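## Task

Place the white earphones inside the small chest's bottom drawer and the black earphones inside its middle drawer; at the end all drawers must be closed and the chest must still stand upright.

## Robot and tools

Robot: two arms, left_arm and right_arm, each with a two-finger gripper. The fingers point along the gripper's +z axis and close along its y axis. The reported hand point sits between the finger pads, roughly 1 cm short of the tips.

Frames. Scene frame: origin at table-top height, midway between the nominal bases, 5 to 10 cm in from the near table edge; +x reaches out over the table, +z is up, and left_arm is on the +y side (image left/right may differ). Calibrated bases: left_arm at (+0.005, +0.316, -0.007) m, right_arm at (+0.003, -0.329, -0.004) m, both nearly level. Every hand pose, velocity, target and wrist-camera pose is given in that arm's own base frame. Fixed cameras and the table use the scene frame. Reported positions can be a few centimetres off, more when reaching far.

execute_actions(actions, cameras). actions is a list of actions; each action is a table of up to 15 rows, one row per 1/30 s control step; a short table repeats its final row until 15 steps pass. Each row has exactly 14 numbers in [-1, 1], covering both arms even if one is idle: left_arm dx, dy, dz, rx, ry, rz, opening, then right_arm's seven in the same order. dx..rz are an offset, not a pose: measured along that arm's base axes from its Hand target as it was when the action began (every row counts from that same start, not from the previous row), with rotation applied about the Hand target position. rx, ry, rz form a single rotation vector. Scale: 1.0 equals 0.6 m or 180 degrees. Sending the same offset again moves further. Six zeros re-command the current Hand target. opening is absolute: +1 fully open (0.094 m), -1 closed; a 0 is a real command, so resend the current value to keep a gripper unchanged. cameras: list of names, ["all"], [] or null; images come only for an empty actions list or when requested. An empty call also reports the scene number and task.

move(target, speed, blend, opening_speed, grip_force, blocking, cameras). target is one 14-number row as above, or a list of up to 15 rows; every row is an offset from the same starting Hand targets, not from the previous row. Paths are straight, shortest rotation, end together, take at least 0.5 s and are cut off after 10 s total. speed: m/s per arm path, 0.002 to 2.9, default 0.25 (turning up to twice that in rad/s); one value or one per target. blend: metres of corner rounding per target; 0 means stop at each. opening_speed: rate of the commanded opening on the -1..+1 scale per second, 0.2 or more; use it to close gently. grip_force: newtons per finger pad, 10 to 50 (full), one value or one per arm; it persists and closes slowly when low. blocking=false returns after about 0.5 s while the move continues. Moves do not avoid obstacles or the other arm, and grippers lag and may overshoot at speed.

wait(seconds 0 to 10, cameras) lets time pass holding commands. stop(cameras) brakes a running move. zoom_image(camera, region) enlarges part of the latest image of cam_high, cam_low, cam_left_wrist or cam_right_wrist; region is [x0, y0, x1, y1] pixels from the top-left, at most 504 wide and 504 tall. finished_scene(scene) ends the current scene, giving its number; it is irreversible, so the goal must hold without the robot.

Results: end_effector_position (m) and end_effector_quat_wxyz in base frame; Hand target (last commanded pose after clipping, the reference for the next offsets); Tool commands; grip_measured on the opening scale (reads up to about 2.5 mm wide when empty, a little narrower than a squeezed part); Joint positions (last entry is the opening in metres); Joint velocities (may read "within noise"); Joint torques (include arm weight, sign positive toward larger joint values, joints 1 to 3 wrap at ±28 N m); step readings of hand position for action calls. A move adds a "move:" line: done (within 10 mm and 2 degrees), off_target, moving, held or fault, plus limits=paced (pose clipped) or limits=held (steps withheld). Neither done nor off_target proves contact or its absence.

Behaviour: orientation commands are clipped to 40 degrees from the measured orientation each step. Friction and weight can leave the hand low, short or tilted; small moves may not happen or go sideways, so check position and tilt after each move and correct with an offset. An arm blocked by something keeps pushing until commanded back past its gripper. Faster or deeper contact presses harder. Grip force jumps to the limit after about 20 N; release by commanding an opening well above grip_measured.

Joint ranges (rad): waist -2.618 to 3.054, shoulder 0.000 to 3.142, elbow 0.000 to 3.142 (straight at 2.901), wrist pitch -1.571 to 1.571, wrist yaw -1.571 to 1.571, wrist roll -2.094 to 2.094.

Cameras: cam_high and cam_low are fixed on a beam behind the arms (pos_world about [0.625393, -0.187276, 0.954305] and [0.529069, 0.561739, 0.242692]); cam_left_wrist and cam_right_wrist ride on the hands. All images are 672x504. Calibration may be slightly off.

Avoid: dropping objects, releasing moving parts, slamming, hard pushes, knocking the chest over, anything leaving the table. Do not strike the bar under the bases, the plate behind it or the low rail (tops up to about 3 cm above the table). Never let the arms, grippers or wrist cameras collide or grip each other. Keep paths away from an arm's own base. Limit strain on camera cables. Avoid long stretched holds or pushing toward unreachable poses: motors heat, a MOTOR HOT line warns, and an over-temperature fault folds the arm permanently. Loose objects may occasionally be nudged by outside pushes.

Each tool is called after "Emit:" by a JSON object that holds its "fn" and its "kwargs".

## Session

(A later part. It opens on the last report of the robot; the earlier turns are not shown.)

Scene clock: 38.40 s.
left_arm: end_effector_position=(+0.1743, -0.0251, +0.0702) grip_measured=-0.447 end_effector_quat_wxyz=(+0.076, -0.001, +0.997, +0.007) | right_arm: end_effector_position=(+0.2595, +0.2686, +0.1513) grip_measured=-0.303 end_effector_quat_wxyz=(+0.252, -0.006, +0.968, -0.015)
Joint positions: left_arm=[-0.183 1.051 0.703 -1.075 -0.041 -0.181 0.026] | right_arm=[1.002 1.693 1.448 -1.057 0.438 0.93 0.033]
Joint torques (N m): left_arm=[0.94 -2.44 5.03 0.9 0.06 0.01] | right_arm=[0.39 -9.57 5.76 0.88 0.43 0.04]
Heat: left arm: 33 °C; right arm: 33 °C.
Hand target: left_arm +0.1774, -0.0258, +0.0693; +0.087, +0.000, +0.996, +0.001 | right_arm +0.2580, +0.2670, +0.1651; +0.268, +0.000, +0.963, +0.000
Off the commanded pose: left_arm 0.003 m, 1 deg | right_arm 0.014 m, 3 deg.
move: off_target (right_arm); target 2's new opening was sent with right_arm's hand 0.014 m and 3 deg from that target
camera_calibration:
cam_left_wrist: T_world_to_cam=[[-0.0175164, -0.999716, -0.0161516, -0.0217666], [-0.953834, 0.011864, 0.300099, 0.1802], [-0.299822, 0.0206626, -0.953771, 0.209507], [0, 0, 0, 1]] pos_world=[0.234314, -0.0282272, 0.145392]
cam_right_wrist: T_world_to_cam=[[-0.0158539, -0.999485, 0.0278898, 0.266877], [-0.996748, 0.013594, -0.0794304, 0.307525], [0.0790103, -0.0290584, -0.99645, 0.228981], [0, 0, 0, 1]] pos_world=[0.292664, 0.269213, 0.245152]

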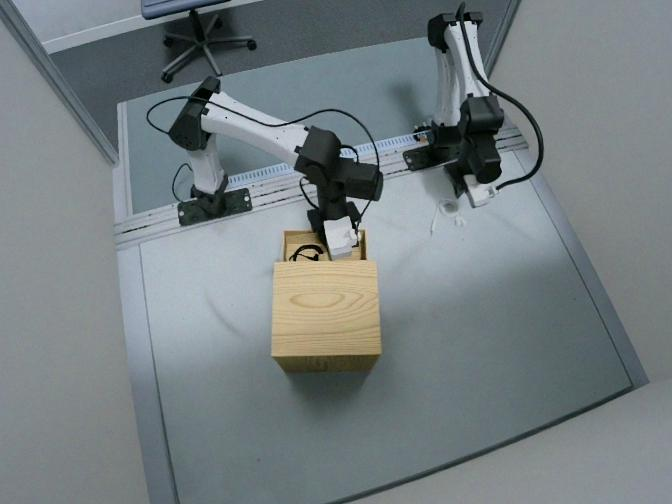

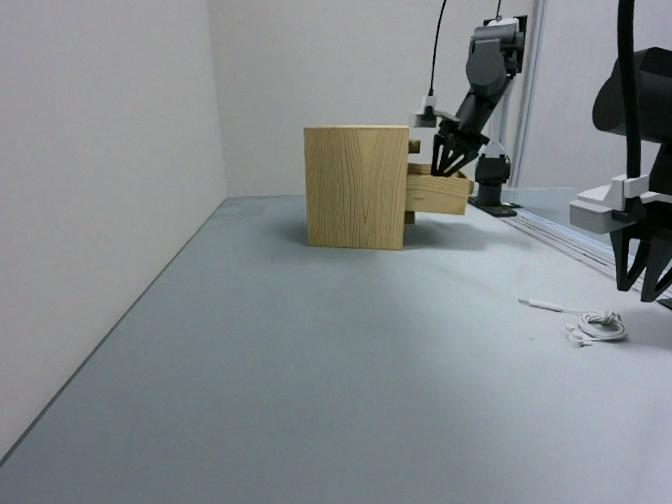

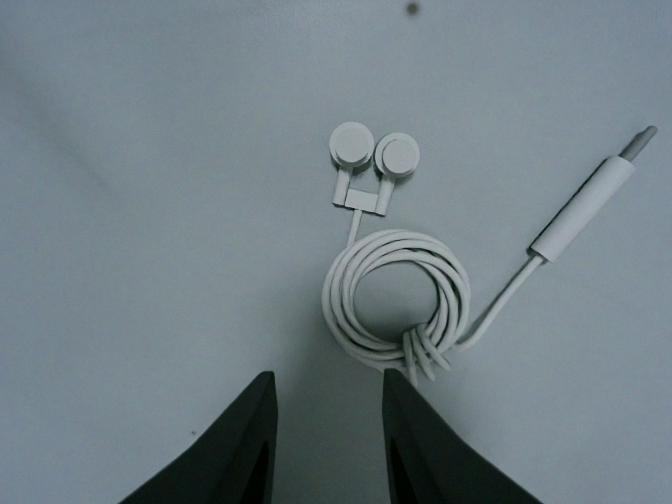

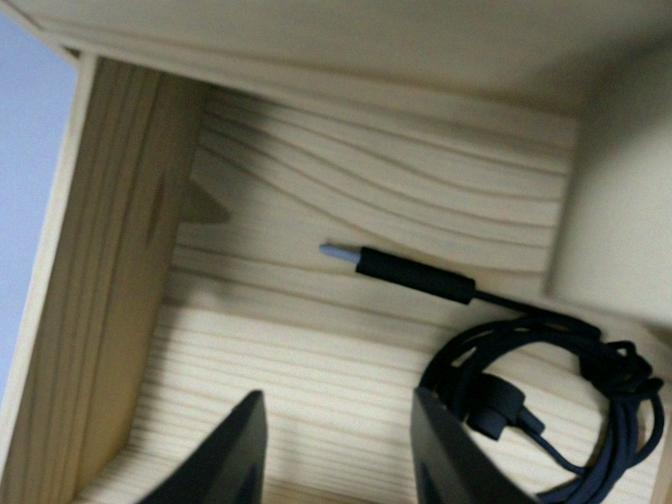

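Emit:
{"fn": "move", "kwargs": {"target": [[-0.0055,-0.0028,-0.04,0,0,0,-0.45, -0.113,0.022,0.158,0,0,0,-0.3],[-0.0055,-0.0028,-0.075,0,0,0,-0.45, -0.205,0.027,0.058,-0.0188,-0.1597,-0.0729,-1],[-0.0055,-0.0028,-0.08,0,0,0,-0.45, -0.205,0.027,-0.067,-0.0188,-0.1597,-0.0729,-1]], "speed": 0.2, "blend": [0.03,0.03,0], "cameras": ["all"]}}

Scene clock: 47.30 s.
left_arm: end_effector_position=(+0.1724, -0.0247, +0.0247) grip_measured=-0.447 end_effector_quat_wxyz=(+0.083, -0.001, +0.997, +0.005) | right_arm: end_effector_position=(+0.1358, +0.2810, +0.1293) grip_measured=-0.997 end_effector_quat_wxyz=(+0.495, +0.098, +0.861, -0.061)
Joint positions: left_arm=[-0.183 1.071 0.525 -0.863 -0.041 -0.181 0.026] | right_arm=[1.604 1.908 1.351 -1.443 0.986 2.065 0]
Joint torques (N m): left_arm=[-0.29 -1.07 5 0.96 0.04 -0.14] | right_arm=[0.01 -5.7 5.03 -0.45 0.49 0.09]
Heat: left arm: 33 °C; right arm: 35 °C.
Hand target: left_arm +0.1742, -0.0275, +0.0213; +0.087, +0.000, +0.996, +0.001 | right_arm +0.1350, +0.2831, +0.1248; +0.497, +0.101, +0.860, -0.059
Off the commanded pose: left_arm 0.005 m, 1 deg | right_arm 0.005 m, 0 deg.
move: done; blend cut to 0 m at target 2; target 2's new opening was sent with right_arm's hand 0.002 m and 6 deg from that target
camera_calibration:
cam_left_wrist: T_world_to_cam=[[-0.0173029, -0.999758, -0.0135974, -0.0222512], [-0.958227, 0.012698, 0.285727, 0.193245], [-0.285485, 0.0179733, -0.958215, 0.163015], [0, 0, 0, 1]] pos_world=[0.231326, -0.0276295, 0.100686]
cam_right_wrist: T_world_to_cam=[[-0.244193, -0.969708, -0.00605759, 0.304958], [-0.791308, 0.202872, -0.576779, 0.165604], [0.560536, -0.136052, -0.816877, 0.158615], [0, 0, 0, 1]] pos_world=[0.116603, 0.283704, 0.226933]

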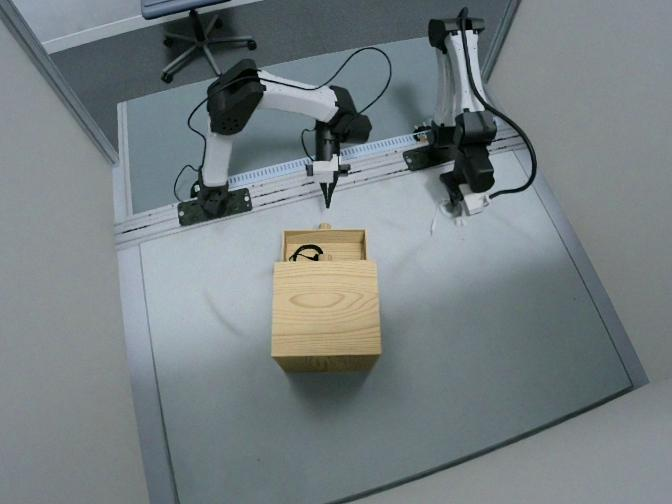

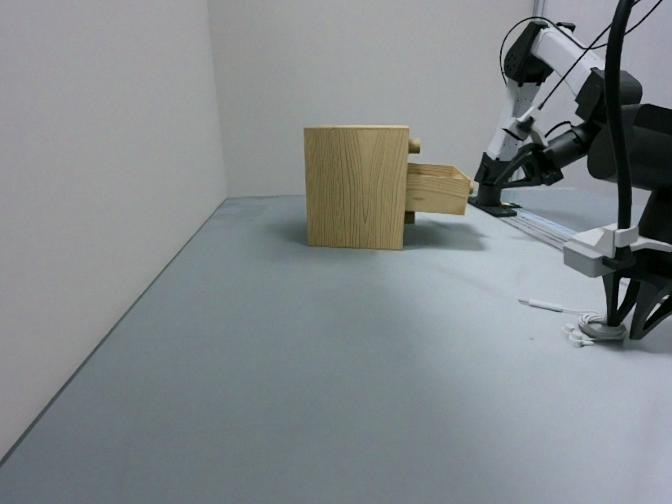

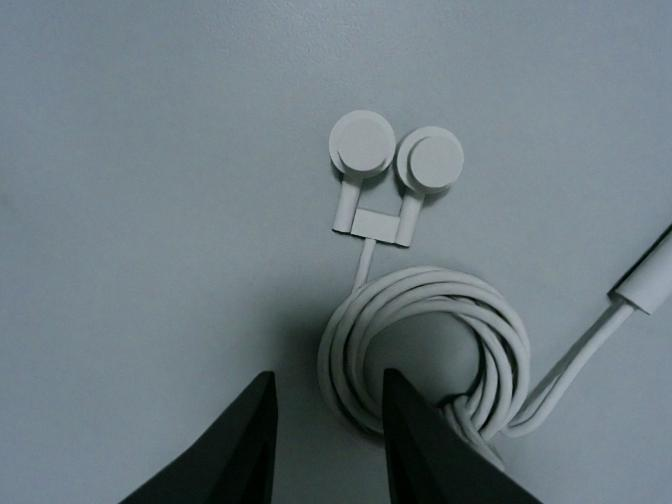

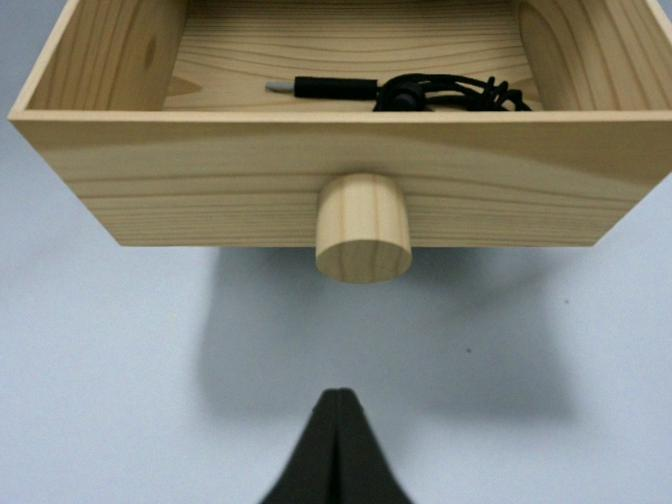

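Emit:
{"fn": "move", "kwargs": {"target": [0,-0.0067,-0.0083,0,0,0,-0.45, 0.245,-0.068,-0.02,0,0,0,-1], "speed": 0.12, "cameras": ["all"]}}

Scene clock: 50.27 s.
left_arm: end_effector_position=(+0.1726, -0.0298, +0.0198) grip_measured=-0.447 end_effector_quat_wxyz=(+0.084, +0.001, +0.996, +0.003) | right_arm: end_effector_position=(+0.2821, +0.2410, +0.1026) grip_measured=-0.997 end_effector_quat_wxyz=(+0.494, +0.093, +0.861, -0.079)
Joint positions: left_arm=[-0.211 1.084 0.511 -0.835 -0.041 -0.205 0.026] | right_arm=[1.118 1.74 1.032 -0.551 1.019 1.159 0]
Joint torques (N m): left_arm=[-0.21 -1.17 4.83 0.95 -0.01 -0.18] | right_arm=[-0.29 -9.24 5.37 0.93 0.43 -0.09]
Heat: left arm: 33 °C; right arm: 36 °C.
Hand target: left_arm +0.1742, -0.0315, +0.0164; +0.087, +0.000, +0.996, +0.000 | right_arm +0.2820, +0.2424, +0.1128; +0.496, +0.101, +0.860, -0.059
Off the commanded pose: left_arm 0.004 m, 1 deg | right_arm 0.010 m, 3 deg.
move: off_target (right_arm)
camera_calibration:
cam_left_wrist: T_world_to_cam=[[-0.0218784, -0.999715, -0.00959671, -0.0266352], [-0.958215, 0.0182299, 0.285469, 0.195071], [-0.285212, 0.0154413, -0.95834, 0.158431], [0, 0, 0, 1]] pos_world=[0.231523, -0.0326301, 0.0958886]
cam_right_wrist: T_world_to_cam=[[-0.253383, -0.96686, 0.0313028, 0.299795], [-0.793239, 0.189144, -0.578788, 0.278071], [0.553686, -0.171486, -0.814877, 0.0596561], [0, 0, 0, 1]] pos_world=[0.263509, 0.247495, 0.200172]

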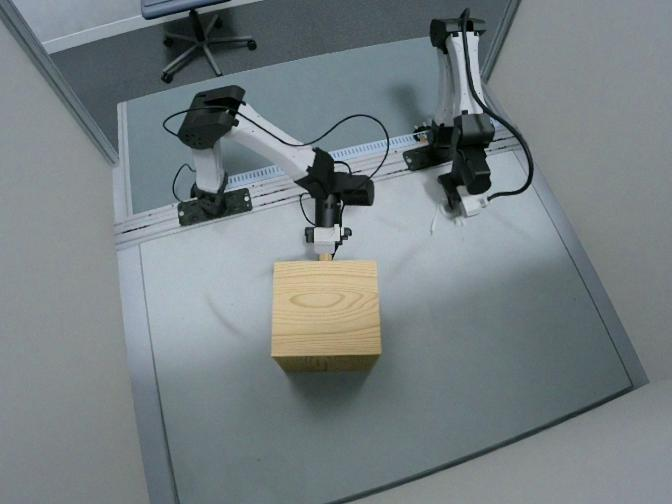

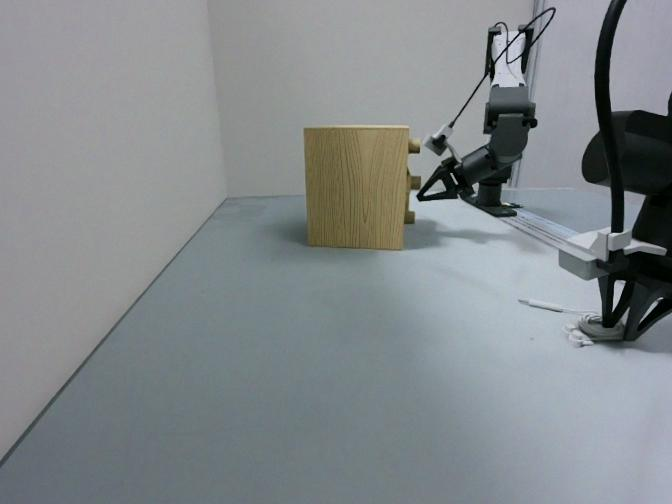

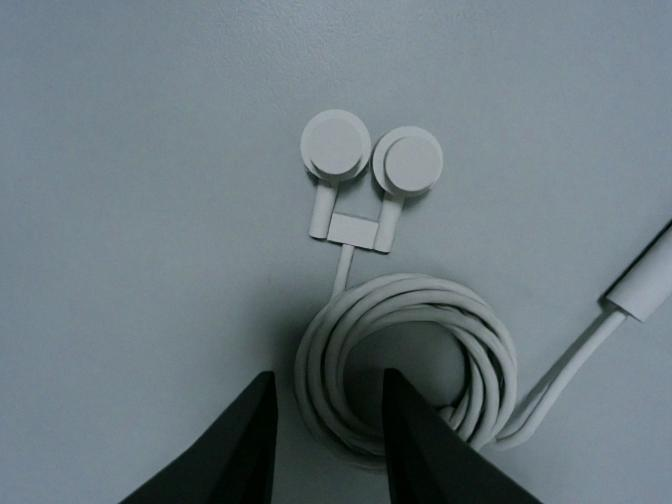

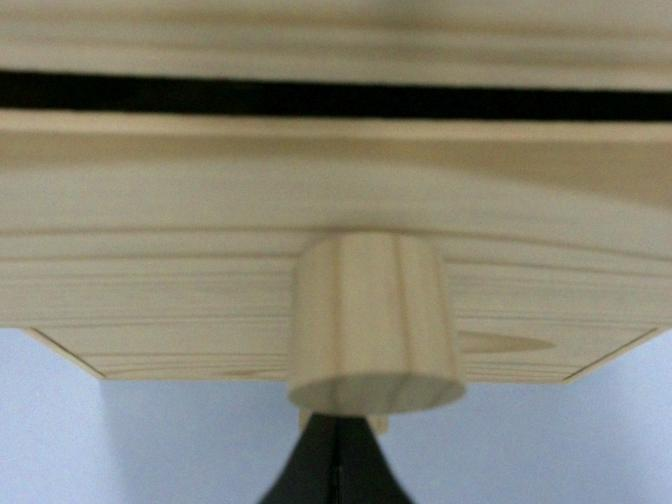

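Emit:
{"fn": "move", "kwargs": {"target": [0,0,0,0,0,0,-1, 0.035,-0.016,0.012,0,0,0,-1], "speed": 0.06, "opening_speed": 0.7, "cameras": ["cam_low","cam_left_wrist","cam_right_wrist"]}}

Scene clock: 51.70 s.
left_arm: end_effector_position=(+0.1729, -0.0298, +0.0198) grip_measured=-0.928 end_effector_quat_wxyz=(+0.084, +0.001, +0.996, +0.003) | right_arm: end_effector_position=(+0.2954, +0.2335, +0.1037) grip_measured=-0.997 end_effector_quat_wxyz=(+0.486, +0.084, +0.866, -0.081)
Joint positions: left_arm=[-0.211 1.084 0.511 -0.834 -0.041 -0.205 0.003] | right_arm=[1.064 1.715 1.01 -0.481 0.983 1.05 0]
Joint torques (N m): left_arm=[-0.21 -1.14 4.78 0.93 0 -0.16] | right_arm=[-2 -9.42 6.15 1.25 0.45 -0.23]
Heat: left arm: 33 °C; right arm: 37 °C.
Hand target: left_arm +0.1742, -0.0315, +0.0164; +0.087, +0.000, +0.996, +0.001 | right_arm +0.3030, +0.2328, +0.1201; +0.497, +0.101, +0.860, -0.059
Off the commanded pose: left_arm 0.004 m, 0 deg | right_arm 0.018 m, 3 deg.
move: off_target (right_arm)
camera_calibration:
cam_left_wrist: T_world_to_cam=[[-0.0214702, -0.999726, -0.00931854, -0.026852], [-0.958547, 0.0179352, 0.28437, 0.19541], [-0.284125, 0.0150377, -0.958669, 0.158352], [0, 0, 0, 1]] pos_world=[0.231724, -0.0327306, 0.0959882]
cam_right_wrist: T_world_to_cam=[[-0.239818, -0.969761, 0.0452844, 0.291024], [-0.807174, 0.17326, -0.564315, 0.297012], [0.539405, -0.171886, -0.824316, 0.0572276], [0, 0, 0, 1]] pos_world=[0.278664, 0.2406, 0.201603]
Images, in order (width x height): cam_low 672x504, cam_left_wrist 672x504, cam_right_wrist 672x504.

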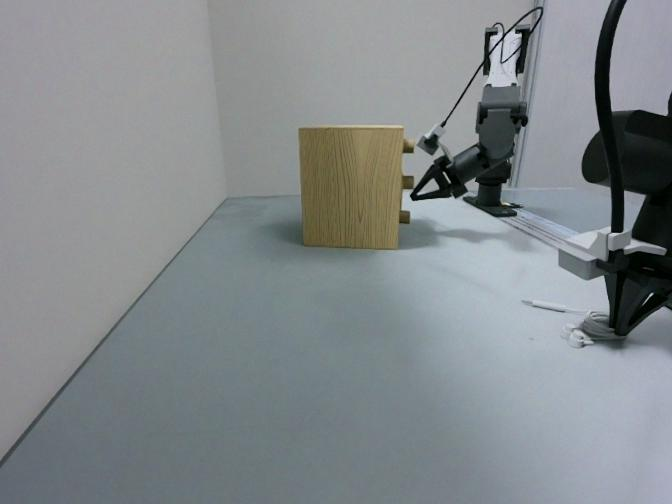

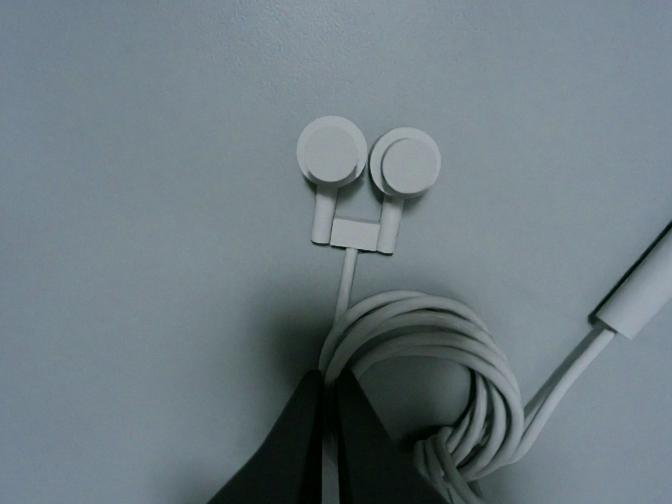

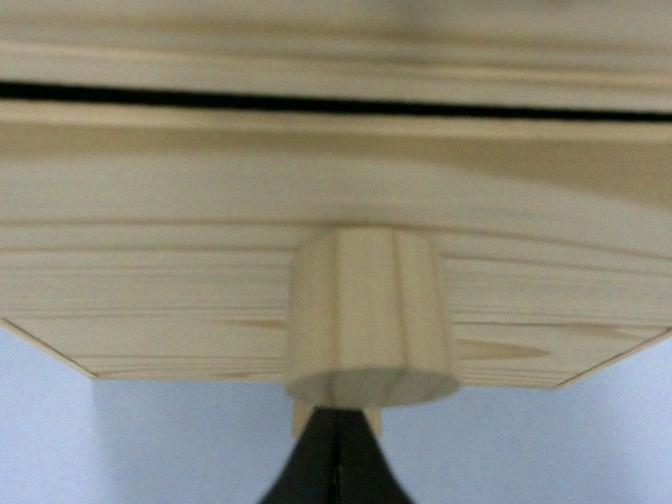

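Emit:
{"fn": "move", "kwargs": {"target": [[0,0,0.1,0,0,0,-1, -0.088,0.007,-0.008,0,0,0,-1],[0.03,0,0.22,0,0,0,-1, -0.088,0.007,-0.107,0,0,0,0.0]], "speed": 0.15, "cameras": ["all"]}}

Emit:
{"fn": "zoom_image", "kwargs": {"camera": "cam_low", "region": [290, 110, 450, 270]}}

Scene clock: 55.77 s.
left_arm: end_effector_position=(+0.1865, -0.0308, +0.1395) grip_measured=-0.963 end_effector_quat_wxyz=(+0.077, +0.000, +0.997, +0.005) | right_arm: end_effector_position=(+0.2508, +0.2376, +0.0591) grip_measured=-0.003 end_effector_quat_wxyz=(+0.492, +0.104, +0.863, -0.054)
Joint positions: left_arm=[-0.201 1.109 1.007 -1.32 -0.041 -0.199 0.002] | right_arm=[1.202 1.774 0.886 -0.452 1.019 1.311 0.047]
Joint torques (N m): left_arm=[0.94 -1.43 8.65 0.58 0.03 0.01] | right_arm=[0.23 -4.83 4.81 0.75 0.67 0.01]
Heat: left arm: 34 °C; right arm: 37 °C.
Hand target: left_arm +0.1922, -0.0315, +0.1483; +0.087, +0.000, +0.996, +0.001 | right_arm +0.2501, +0.2370, +0.0558; +0.497, +0.101, +0.860, -0.059
Off the commanded pose: left_arm 0.011 m, 1 deg | right_arm 0.003 m, 1 deg.
move: off_target (left_arm)
camera_calibration:
cam_left_wrist: T_world_to_cam=[[-0.0181517, -0.999749, -0.0131669, -0.0264211], [-0.954354, 0.0133978, 0.298377, 0.171559], [-0.298126, 0.0179819, -0.954357, 0.278964], [0, 0, 0, 1]] pos_world=[0.246415, -0.0337293, 0.214694]
cam_right_wrist: T_world_to_cam=[[-0.246915, -0.968815, -0.0207503, 0.291797], [-0.79409, 0.214564, -0.568668, 0.222347], [0.555386, -0.123935, -0.822305, 0.0297074], [0, 0, 0, 1]] pos_world=[0.232113, 0.238672, 0.156925]

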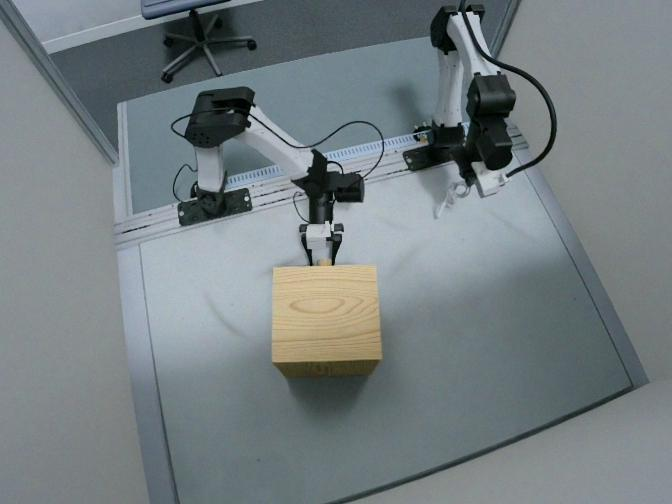

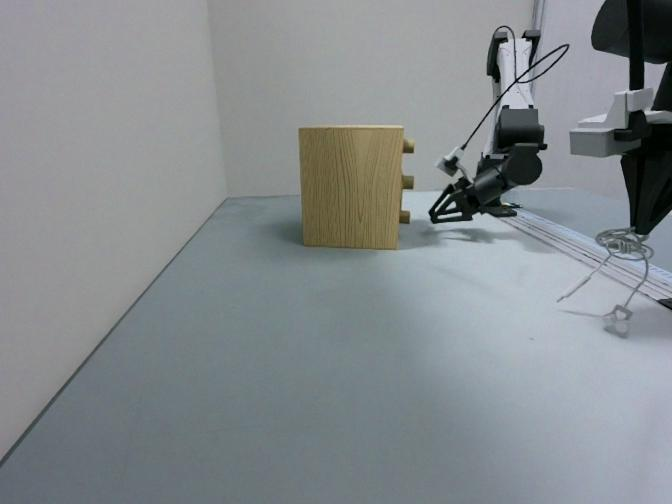

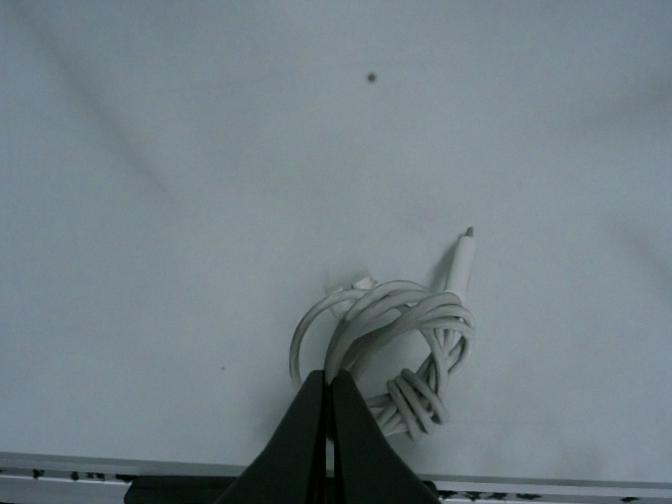

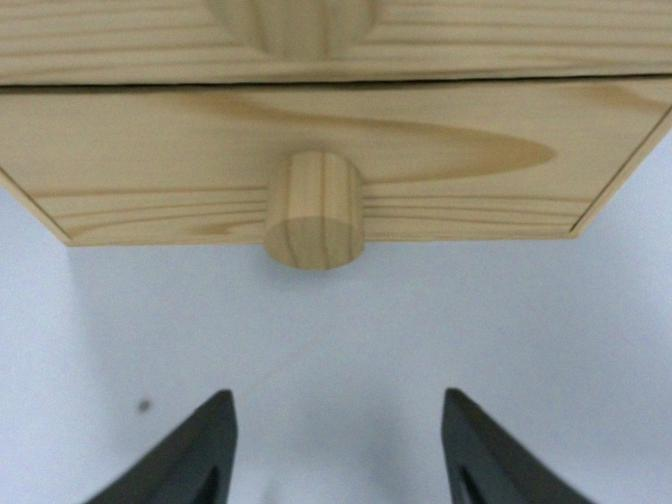

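Scaled by 3.150 from the camera's 672x504 image, which has a finer 960x720 frame.

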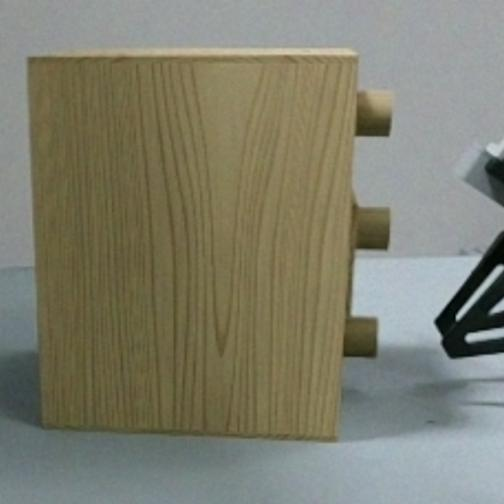

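Emit:
{"fn": "move", "kwargs": {"target": [0.05,-0.15,0.167,0,-0.06,0,-1, 0.1017,-0.0142,0,-0.0129,-0.0541,0,0.0], "speed": 0.12, "cameras": ["cam_low","cam_left_wrist","cam_right_wrist"]}}

Scene clock: 58.77 s.
left_arm: end_effector_position=(+0.2182, -0.1212, +0.2387) grip_measured=-0.963 end_effector_quat_wxyz=(+0.166, +0.005, +0.986, +0.000) | right_arm: end_effector_position=(+0.3113, +0.2328, +0.0613) grip_measured=-0.003 end_effector_quat_wxyz=(+0.568, +0.099, +0.815, -0.055)
Joint positions: left_arm=[-0.644 1.313 1.505 -1.492 -0.197 -0.608 0.002] | right_arm=[1.054 1.851 0.775 0.175 1.109 0.872 0.047]
Joint torques (N m): left_arm=[-0.18 -2.61 8.55 0.79 -0.34 -0.17] | right_arm=[-0.43 -4.9 4.42 1.36 0.6 -0.09]
Heat: left arm: 34 °C; right arm: 37 °C.
Hand target: left_arm +0.2221, -0.1215, +0.2487; +0.180, +0.000, +0.984, +0.001 | right_arm +0.3112, +0.2284, +0.0558; +0.570, +0.096, +0.814, -0.067
Off the commanded pose: left_arm 0.011 m, 2 deg | right_arm 0.007 m, 2 deg.
move: off_target (left_arm)
camera_calibration:
cam_left_wrist: T_world_to_cam=[[-0.0275725, -0.99958, -0.00892367, -0.113822], [-0.992081, 0.0262692, 0.122819, 0.225097], [-0.122533, 0.0122394, -0.992389, 0.35487], [0, 0, 0, 1]] pos_world=[0.26366, -0.124031, 0.323507]
cam_right_wrist: T_world_to_cam=[[-0.235822, -0.971027, -0.0386568, 0.300343], [-0.682217, 0.193749, -0.705012, 0.251082], [0.692075, -0.139885, -0.708141, -0.0484645], [0, 0, 0, 1]] pos_world=[0.275661, 0.236215, 0.154306]
Images, in order (width x height): cam_low 672x504, cam_left_wrist 672x504, cam_right_wrist 672x504.

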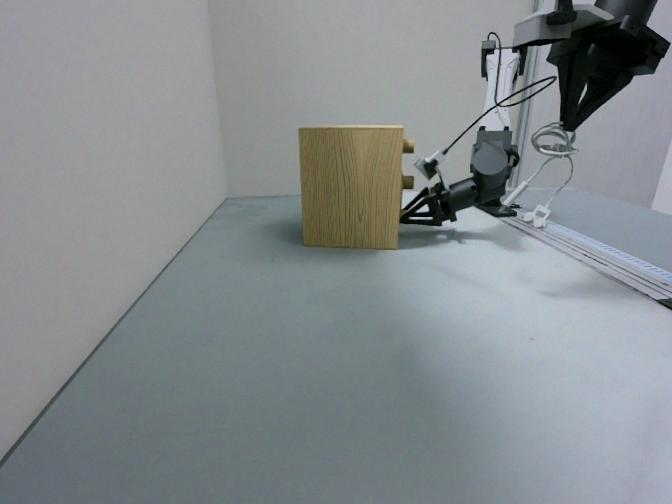

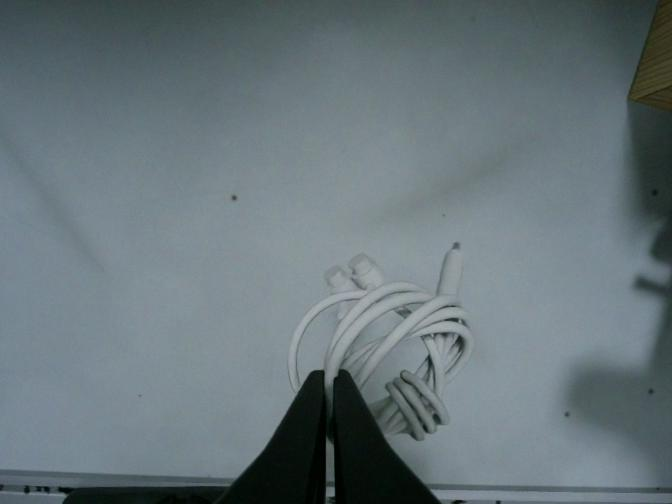

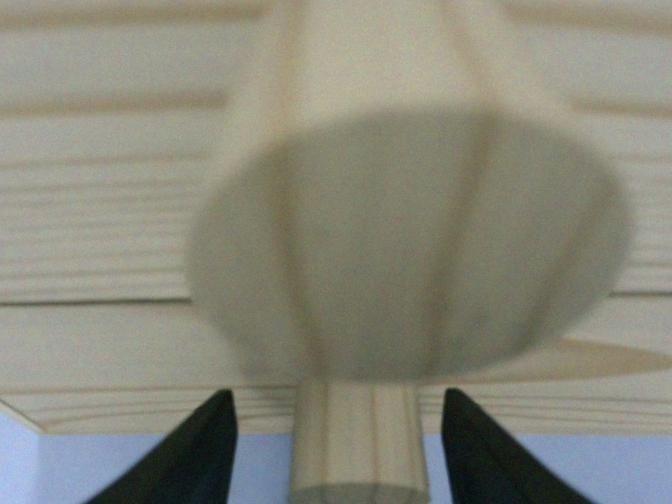

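Emit:
{"fn": "move", "kwargs": {"target": [[0,0,0,0,0,0,-1, 0.0,-0.0067,-0.024,0,0,0,0.0],[0,0,0,0,0,0,-1, 0.0,-0.0067,-0.024,0,0,0,-0.85]], "speed": 0.08, "cameras": ["cam_low","cam_right_wrist"]}}

Scene clock: 60.70 s.
left_arm: end_effector_position=(+0.2181, -0.1211, +0.2387) grip_measured=-0.963 end_effector_quat_wxyz=(+0.166, +0.005, +0.986, +0.001) | right_arm: end_effector_position=(+0.3115, +0.2287, +0.0473) grip_measured=-0.442 end_effector_quat_wxyz=(+0.569, +0.099, +0.814, -0.056)
Joint positions: left_arm=[-0.644 1.313 1.505 -1.492 -0.197 -0.608 0.002] | right_arm=[1.048 1.892 0.742 0.261 1.11 0.857 0.026]
Joint torques (N m): left_arm=[-0.14 -2.61 8.44 0.79 -0.35 -0.18] | right_arm=[-0.5 -4.94 4.15 1.38 0.55 -0.09]
Heat: left arm: 34 °C; right arm: 37 °C.
Hand target: left_arm +0.2221, -0.1215, +0.2487; +0.180, +0.000, +0.984, +0.000 | right_arm +0.3112, +0.2243, +0.0414; +0.570, +0.096, +0.814, -0.067
Off the commanded pose: left_arm 0.011 m, 2 deg | right_arm 0.007 m, 1 deg.
move: off_target (left_arm)
camera_calibration:
cam_right_wrist: T_world_to_cam=[[-0.237081, -0.970791, -0.036834, 0.296123], [-0.679603, 0.192824, -0.707784, 0.241613], [0.694213, -0.14277, -0.705468, -0.0592712], [0, 0, 0, 1]] pos_world=[0.275553, 0.232423, 0.140103]
Images, in order (width x height): cam_low 672x504, cam_right_wrist 672x504.

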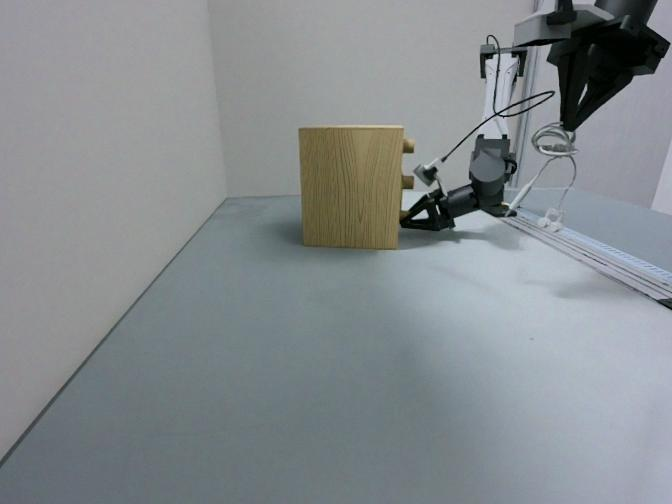

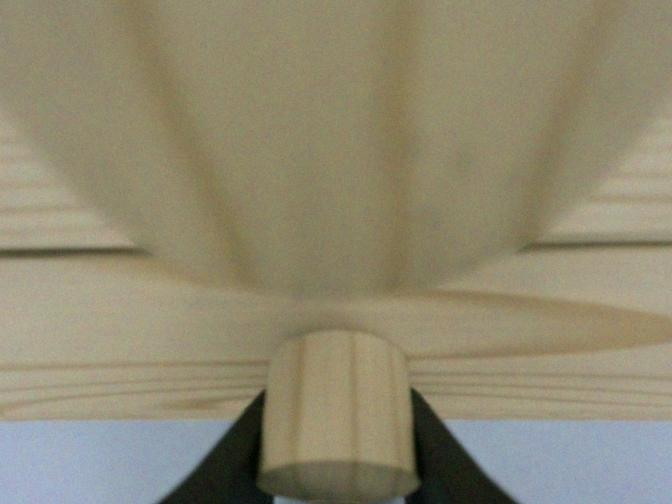

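Emit:
{"fn": "move", "kwargs": {"target": [0,0,0,0,0,0,-1, -0.186,0.046,0,0,0,0,-0.85], "speed": 0.1, "cameras": ["all"]}}

Scene clock: 63.23 s.
left_arm: end_effector_position=(+0.2181, -0.1211, +0.2387) grip_measured=-0.963 end_effector_quat_wxyz=(+0.166, +0.005, +0.986, +0.001) | right_arm: end_effector_position=(+0.2015, +0.2536, +0.0442) grip_measured=-0.442 end_effector_quat_wxyz=(+0.571, +0.098, +0.813, -0.057)
Joint positions: left_arm=[-0.644 1.313 1.505 -1.492 -0.197 -0.608 0.002] | right_arm=[1.427 1.995 0.971 -0.751 1.216 1.81 0.026]
Joint torques (N m): left_arm=[-0.12 -2.71 8.46 0.79 -0.34 -0.17] | right_arm=[0.13 -5.18 5.24 -0.46 0.53 0.21]
Heat: left arm: 34 °C; right arm: 37 °C.
Hand target: left_arm +0.2222, -0.1215, +0.2487; +0.180, +0.000, +0.984, +0.000 | right_arm +0.1996, +0.2520, +0.0414; +0.570, +0.096, +0.814, -0.067
Off the commanded pose: left_arm 0.011 m, 2 deg | right_arm 0.004 m, 1 deg.
move: off_target (left_arm)
camera_calibration:
cam_left_wrist: T_world_to_cam=[[-0.027599, -0.999578, -0.00911352, -0.113757], [-0.992043, 0.0262684, 0.123131, 0.224899], [-0.12284, 0.0124393, -0.992349, 0.354851], [0, 0, 0, 1]] pos_world=[0.26356, -0.12403, 0.323407]
cam_right_wrist: T_world_to_cam=[[-0.2364, -0.971029, -0.0348856, 0.293977], [-0.67625, 0.190204, -0.711694, 0.160036], [0.697711, -0.144653, -0.701623, 0.0180248], [0, 0, 0, 1]] pos_world=[0.165144, 0.257628, 0.136799]

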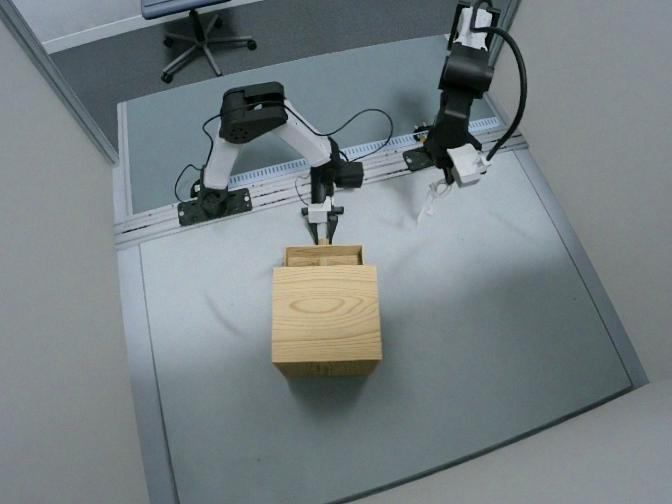

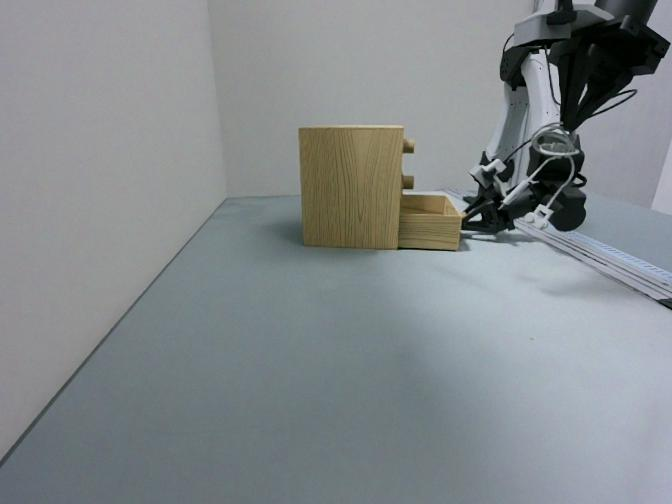

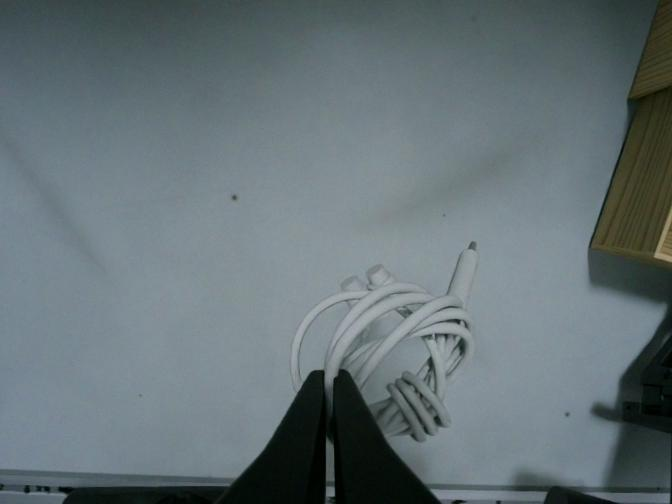

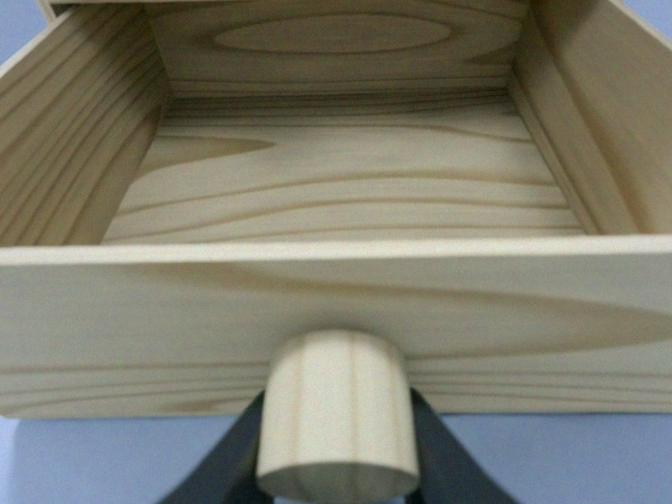

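Emit:
{"fn": "move", "kwargs": {"target": [[0.055,-0.466,0.05,0,-0.05,0,-1,0,0,0,0,0,0,-0.85],[0.055,-0.466,-0.12,0,-0.05,0,-1,0,0,0,0,0,0,-0.85]], "speed": 0.18, "blend": [0.02,0], "cameras": ["all"]}}

Scene clock: 67.83 s.
left_arm: end_effector_position=(+0.2519, -0.4029, +0.1549) grip_measured=-0.963 end_effector_quat_wxyz=(+0.239, +0.013, +0.971, +0.025) | right_arm: end_effector_position=(+0.2015, +0.2535, +0.0442) grip_measured=-0.442 end_effector_quat_wxyz=(+0.571, +0.098, +0.813, -0.057)
Joint positions: left_arm=[-1.176 2.267 2.29 -1.437 -0.461 -1.111 0.002] | right_arm=[1.427 1.995 0.971 -0.752 1.216 1.811 0.026]
Joint torques (N m): left_arm=[0.57 -13.5 4.67 0.79 -0.47 -0.2] | right_arm=[0.13 -5.12 5.34 -0.48 0.53 0.22]
Heat: left arm: 34 °C; right arm: 37 °C.
Hand target: left_arm +0.2553, -0.4011, +0.1766; +0.257, +0.000, +0.966, +0.001 | right_arm +0.1996, +0.2519, +0.0414; +0.570, +0.095, +0.814, -0.067
Off the commanded pose: left_arm 0.022 m, 4 deg | right_arm 0.004 m, 1 deg.
move: off_target (left_arm)
camera_calibration:
cam_left_wrist: T_world_to_cam=[[-0.0314824, -0.997475, -0.0636529, -0.384991], [-0.999135, 0.0331372, -0.0251116, 0.303612], [0.0271574, 0.0628073, -0.997656, 0.262713], [0, 0, 0, 1]] pos_world=[0.284094, -0.41058, 0.245216]
cam_right_wrist: T_world_to_cam=[[-0.236681, -0.97095, -0.0351761, 0.293945], [-0.676157, 0.190605, -0.711675, 0.159933], [0.697706, -0.144656, -0.701627, 0.0180123], [0, 0, 0, 1]] pos_world=[0.165144, 0.257528, 0.136798]

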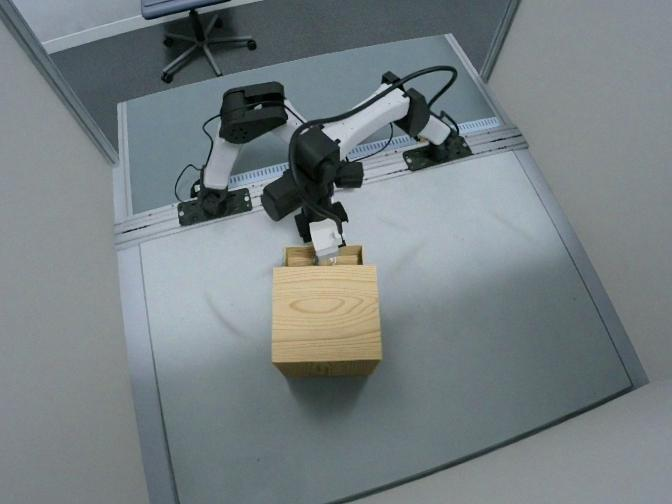

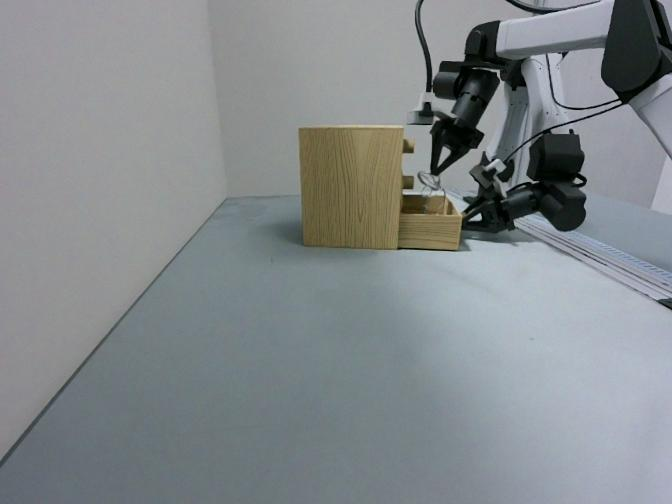

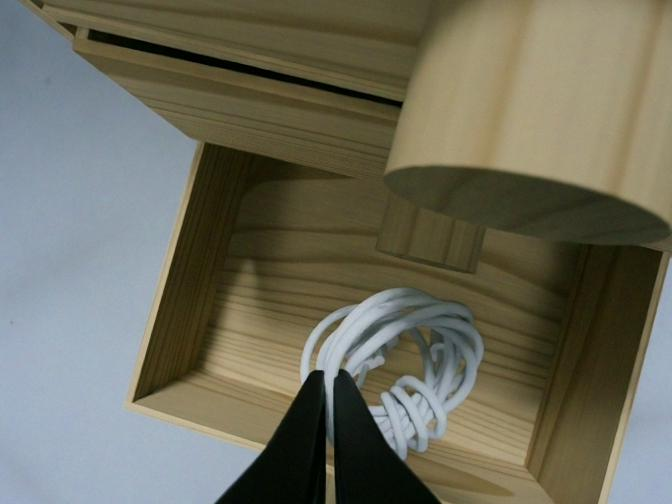

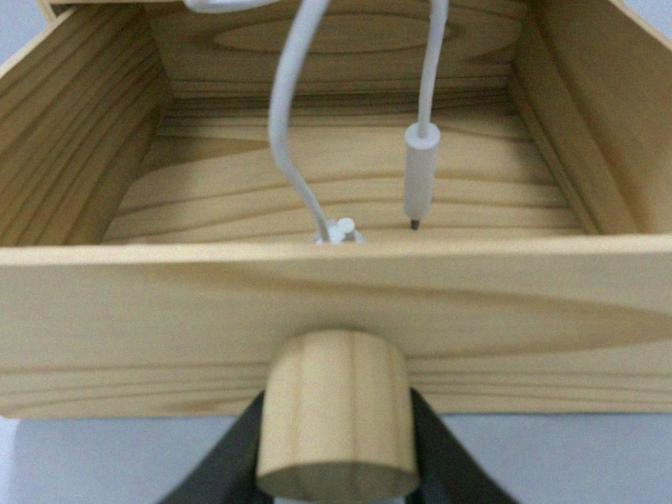

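Emit:
{"fn": "move", "kwargs": {"target": [[0,0,0,0,0,0,-0.3,0,0,0,0,0,0,-0.85],[0,0,0,0,0,0,-0.3,0,0,0,0,0,0,-0.85],[-0.04,0.03,0.17,0,0,0,-0.3,0,0,0,0,0,0,-0.85]], "speed": 0.2, "cameras": ["all"]}}

Scene clock: 70.23 s.
left_arm: end_effector_position=(+0.2313, -0.3885, +0.2568) grip_measured=-0.303 end_effector_quat_wxyz=(+0.277, +0.018, +0.959, -0.051) | right_arm: end_effector_position=(+0.2015, +0.2535, +0.0441) grip_measured=-0.442 end_effector_quat_wxyz=(+0.571, +0.098, +0.813, -0.057)
Joint positions: left_arm=[-1.211 2.12 2.443 -1.564 -0.477 -1.092 0.033] | right_arm=[1.427 1.995 0.971 -0.752 1.215 1.811 0.026]
Joint torques (N m): left_arm=[0.02 -10.59 7.45 0.8 -0.51 -0.03] | right_arm=[0.16 -5.15 5.34 -0.49 0.53 0.22]
Heat: left arm: 34 °C; right arm: 37 °C.
Hand target: left_arm +0.2311, -0.3831, +0.2785; +0.257, +0.000, +0.966, +0.001 | right_arm +0.1996, +0.2519, +0.0413; +0.570, +0.095, +0.814, -0.068
Off the commanded pose: left_arm 0.022 m, 7 deg | right_arm 0.004 m, 1 deg.
joint sent to its limit (left arm) — joint 4 (wrist pitch), lower limit. The joint targets are off in orientation, not in position.
move: off_target (left_arm)
camera_calibration:
cam_left_wrist: T_world_to_cam=[[-0.0801874, -0.993876, 0.0760247, -0.387972], [-0.991346, 0.0715648, -0.110056, 0.320091], [0.103941, -0.0841918, -0.991014, 0.287461], [0, 0, 0, 1]] pos_world=[0.256332, -0.384302, 0.349601]
cam_right_wrist: T_world_to_cam=[[-0.236846, -0.970913, -0.0350912, 0.293952], [-0.676421, 0.190718, -0.711394, 0.15991], [0.697394, -0.144754, -0.701917, 0.0181288], [0, 0, 0, 1]] pos_world=[0.165145, 0.257528, 0.136799]

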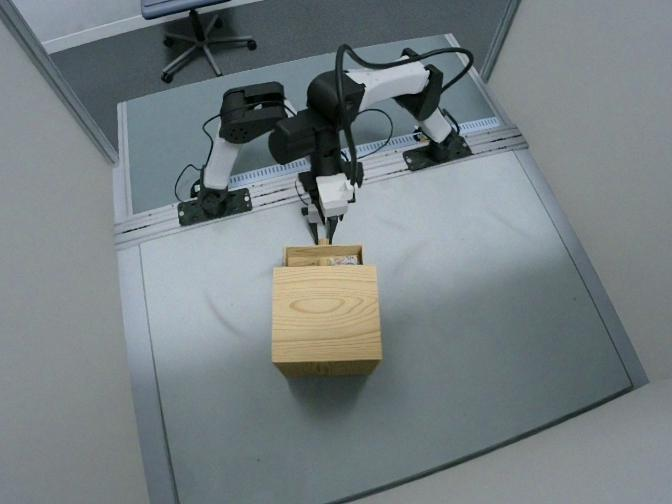

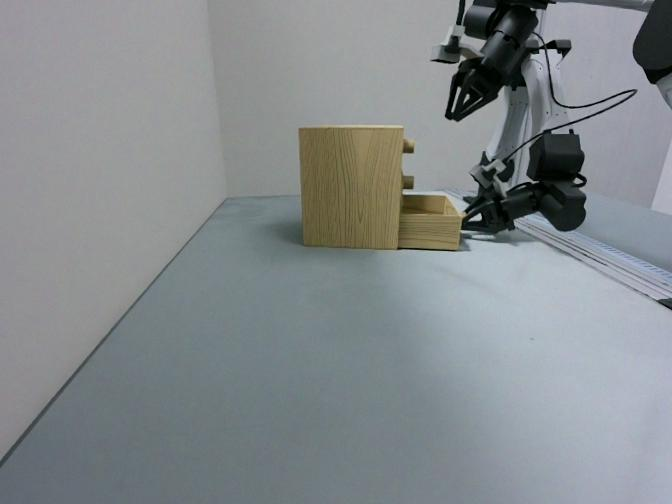

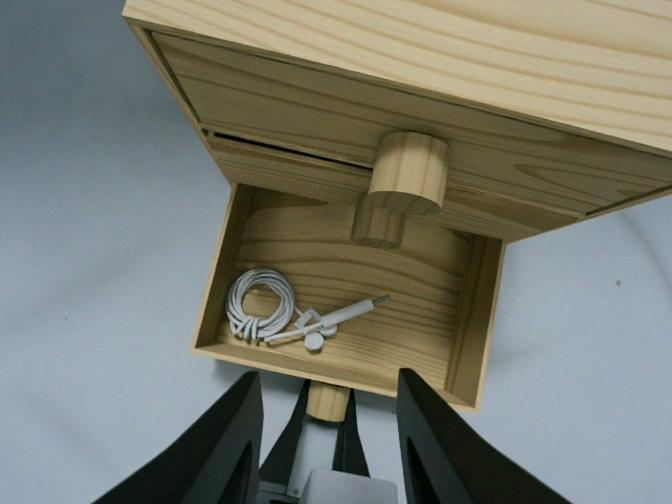

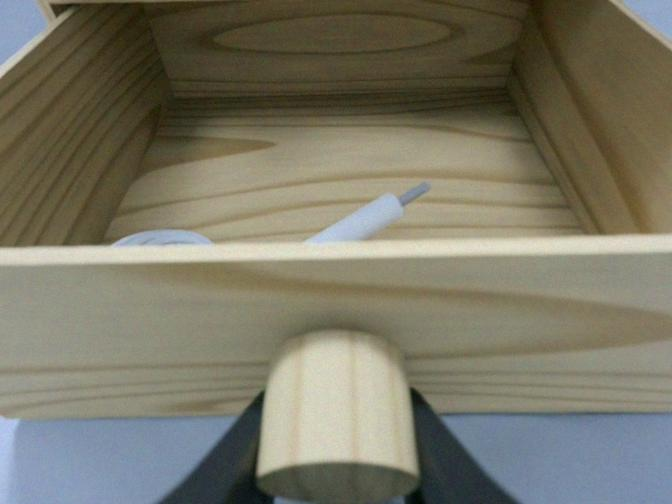

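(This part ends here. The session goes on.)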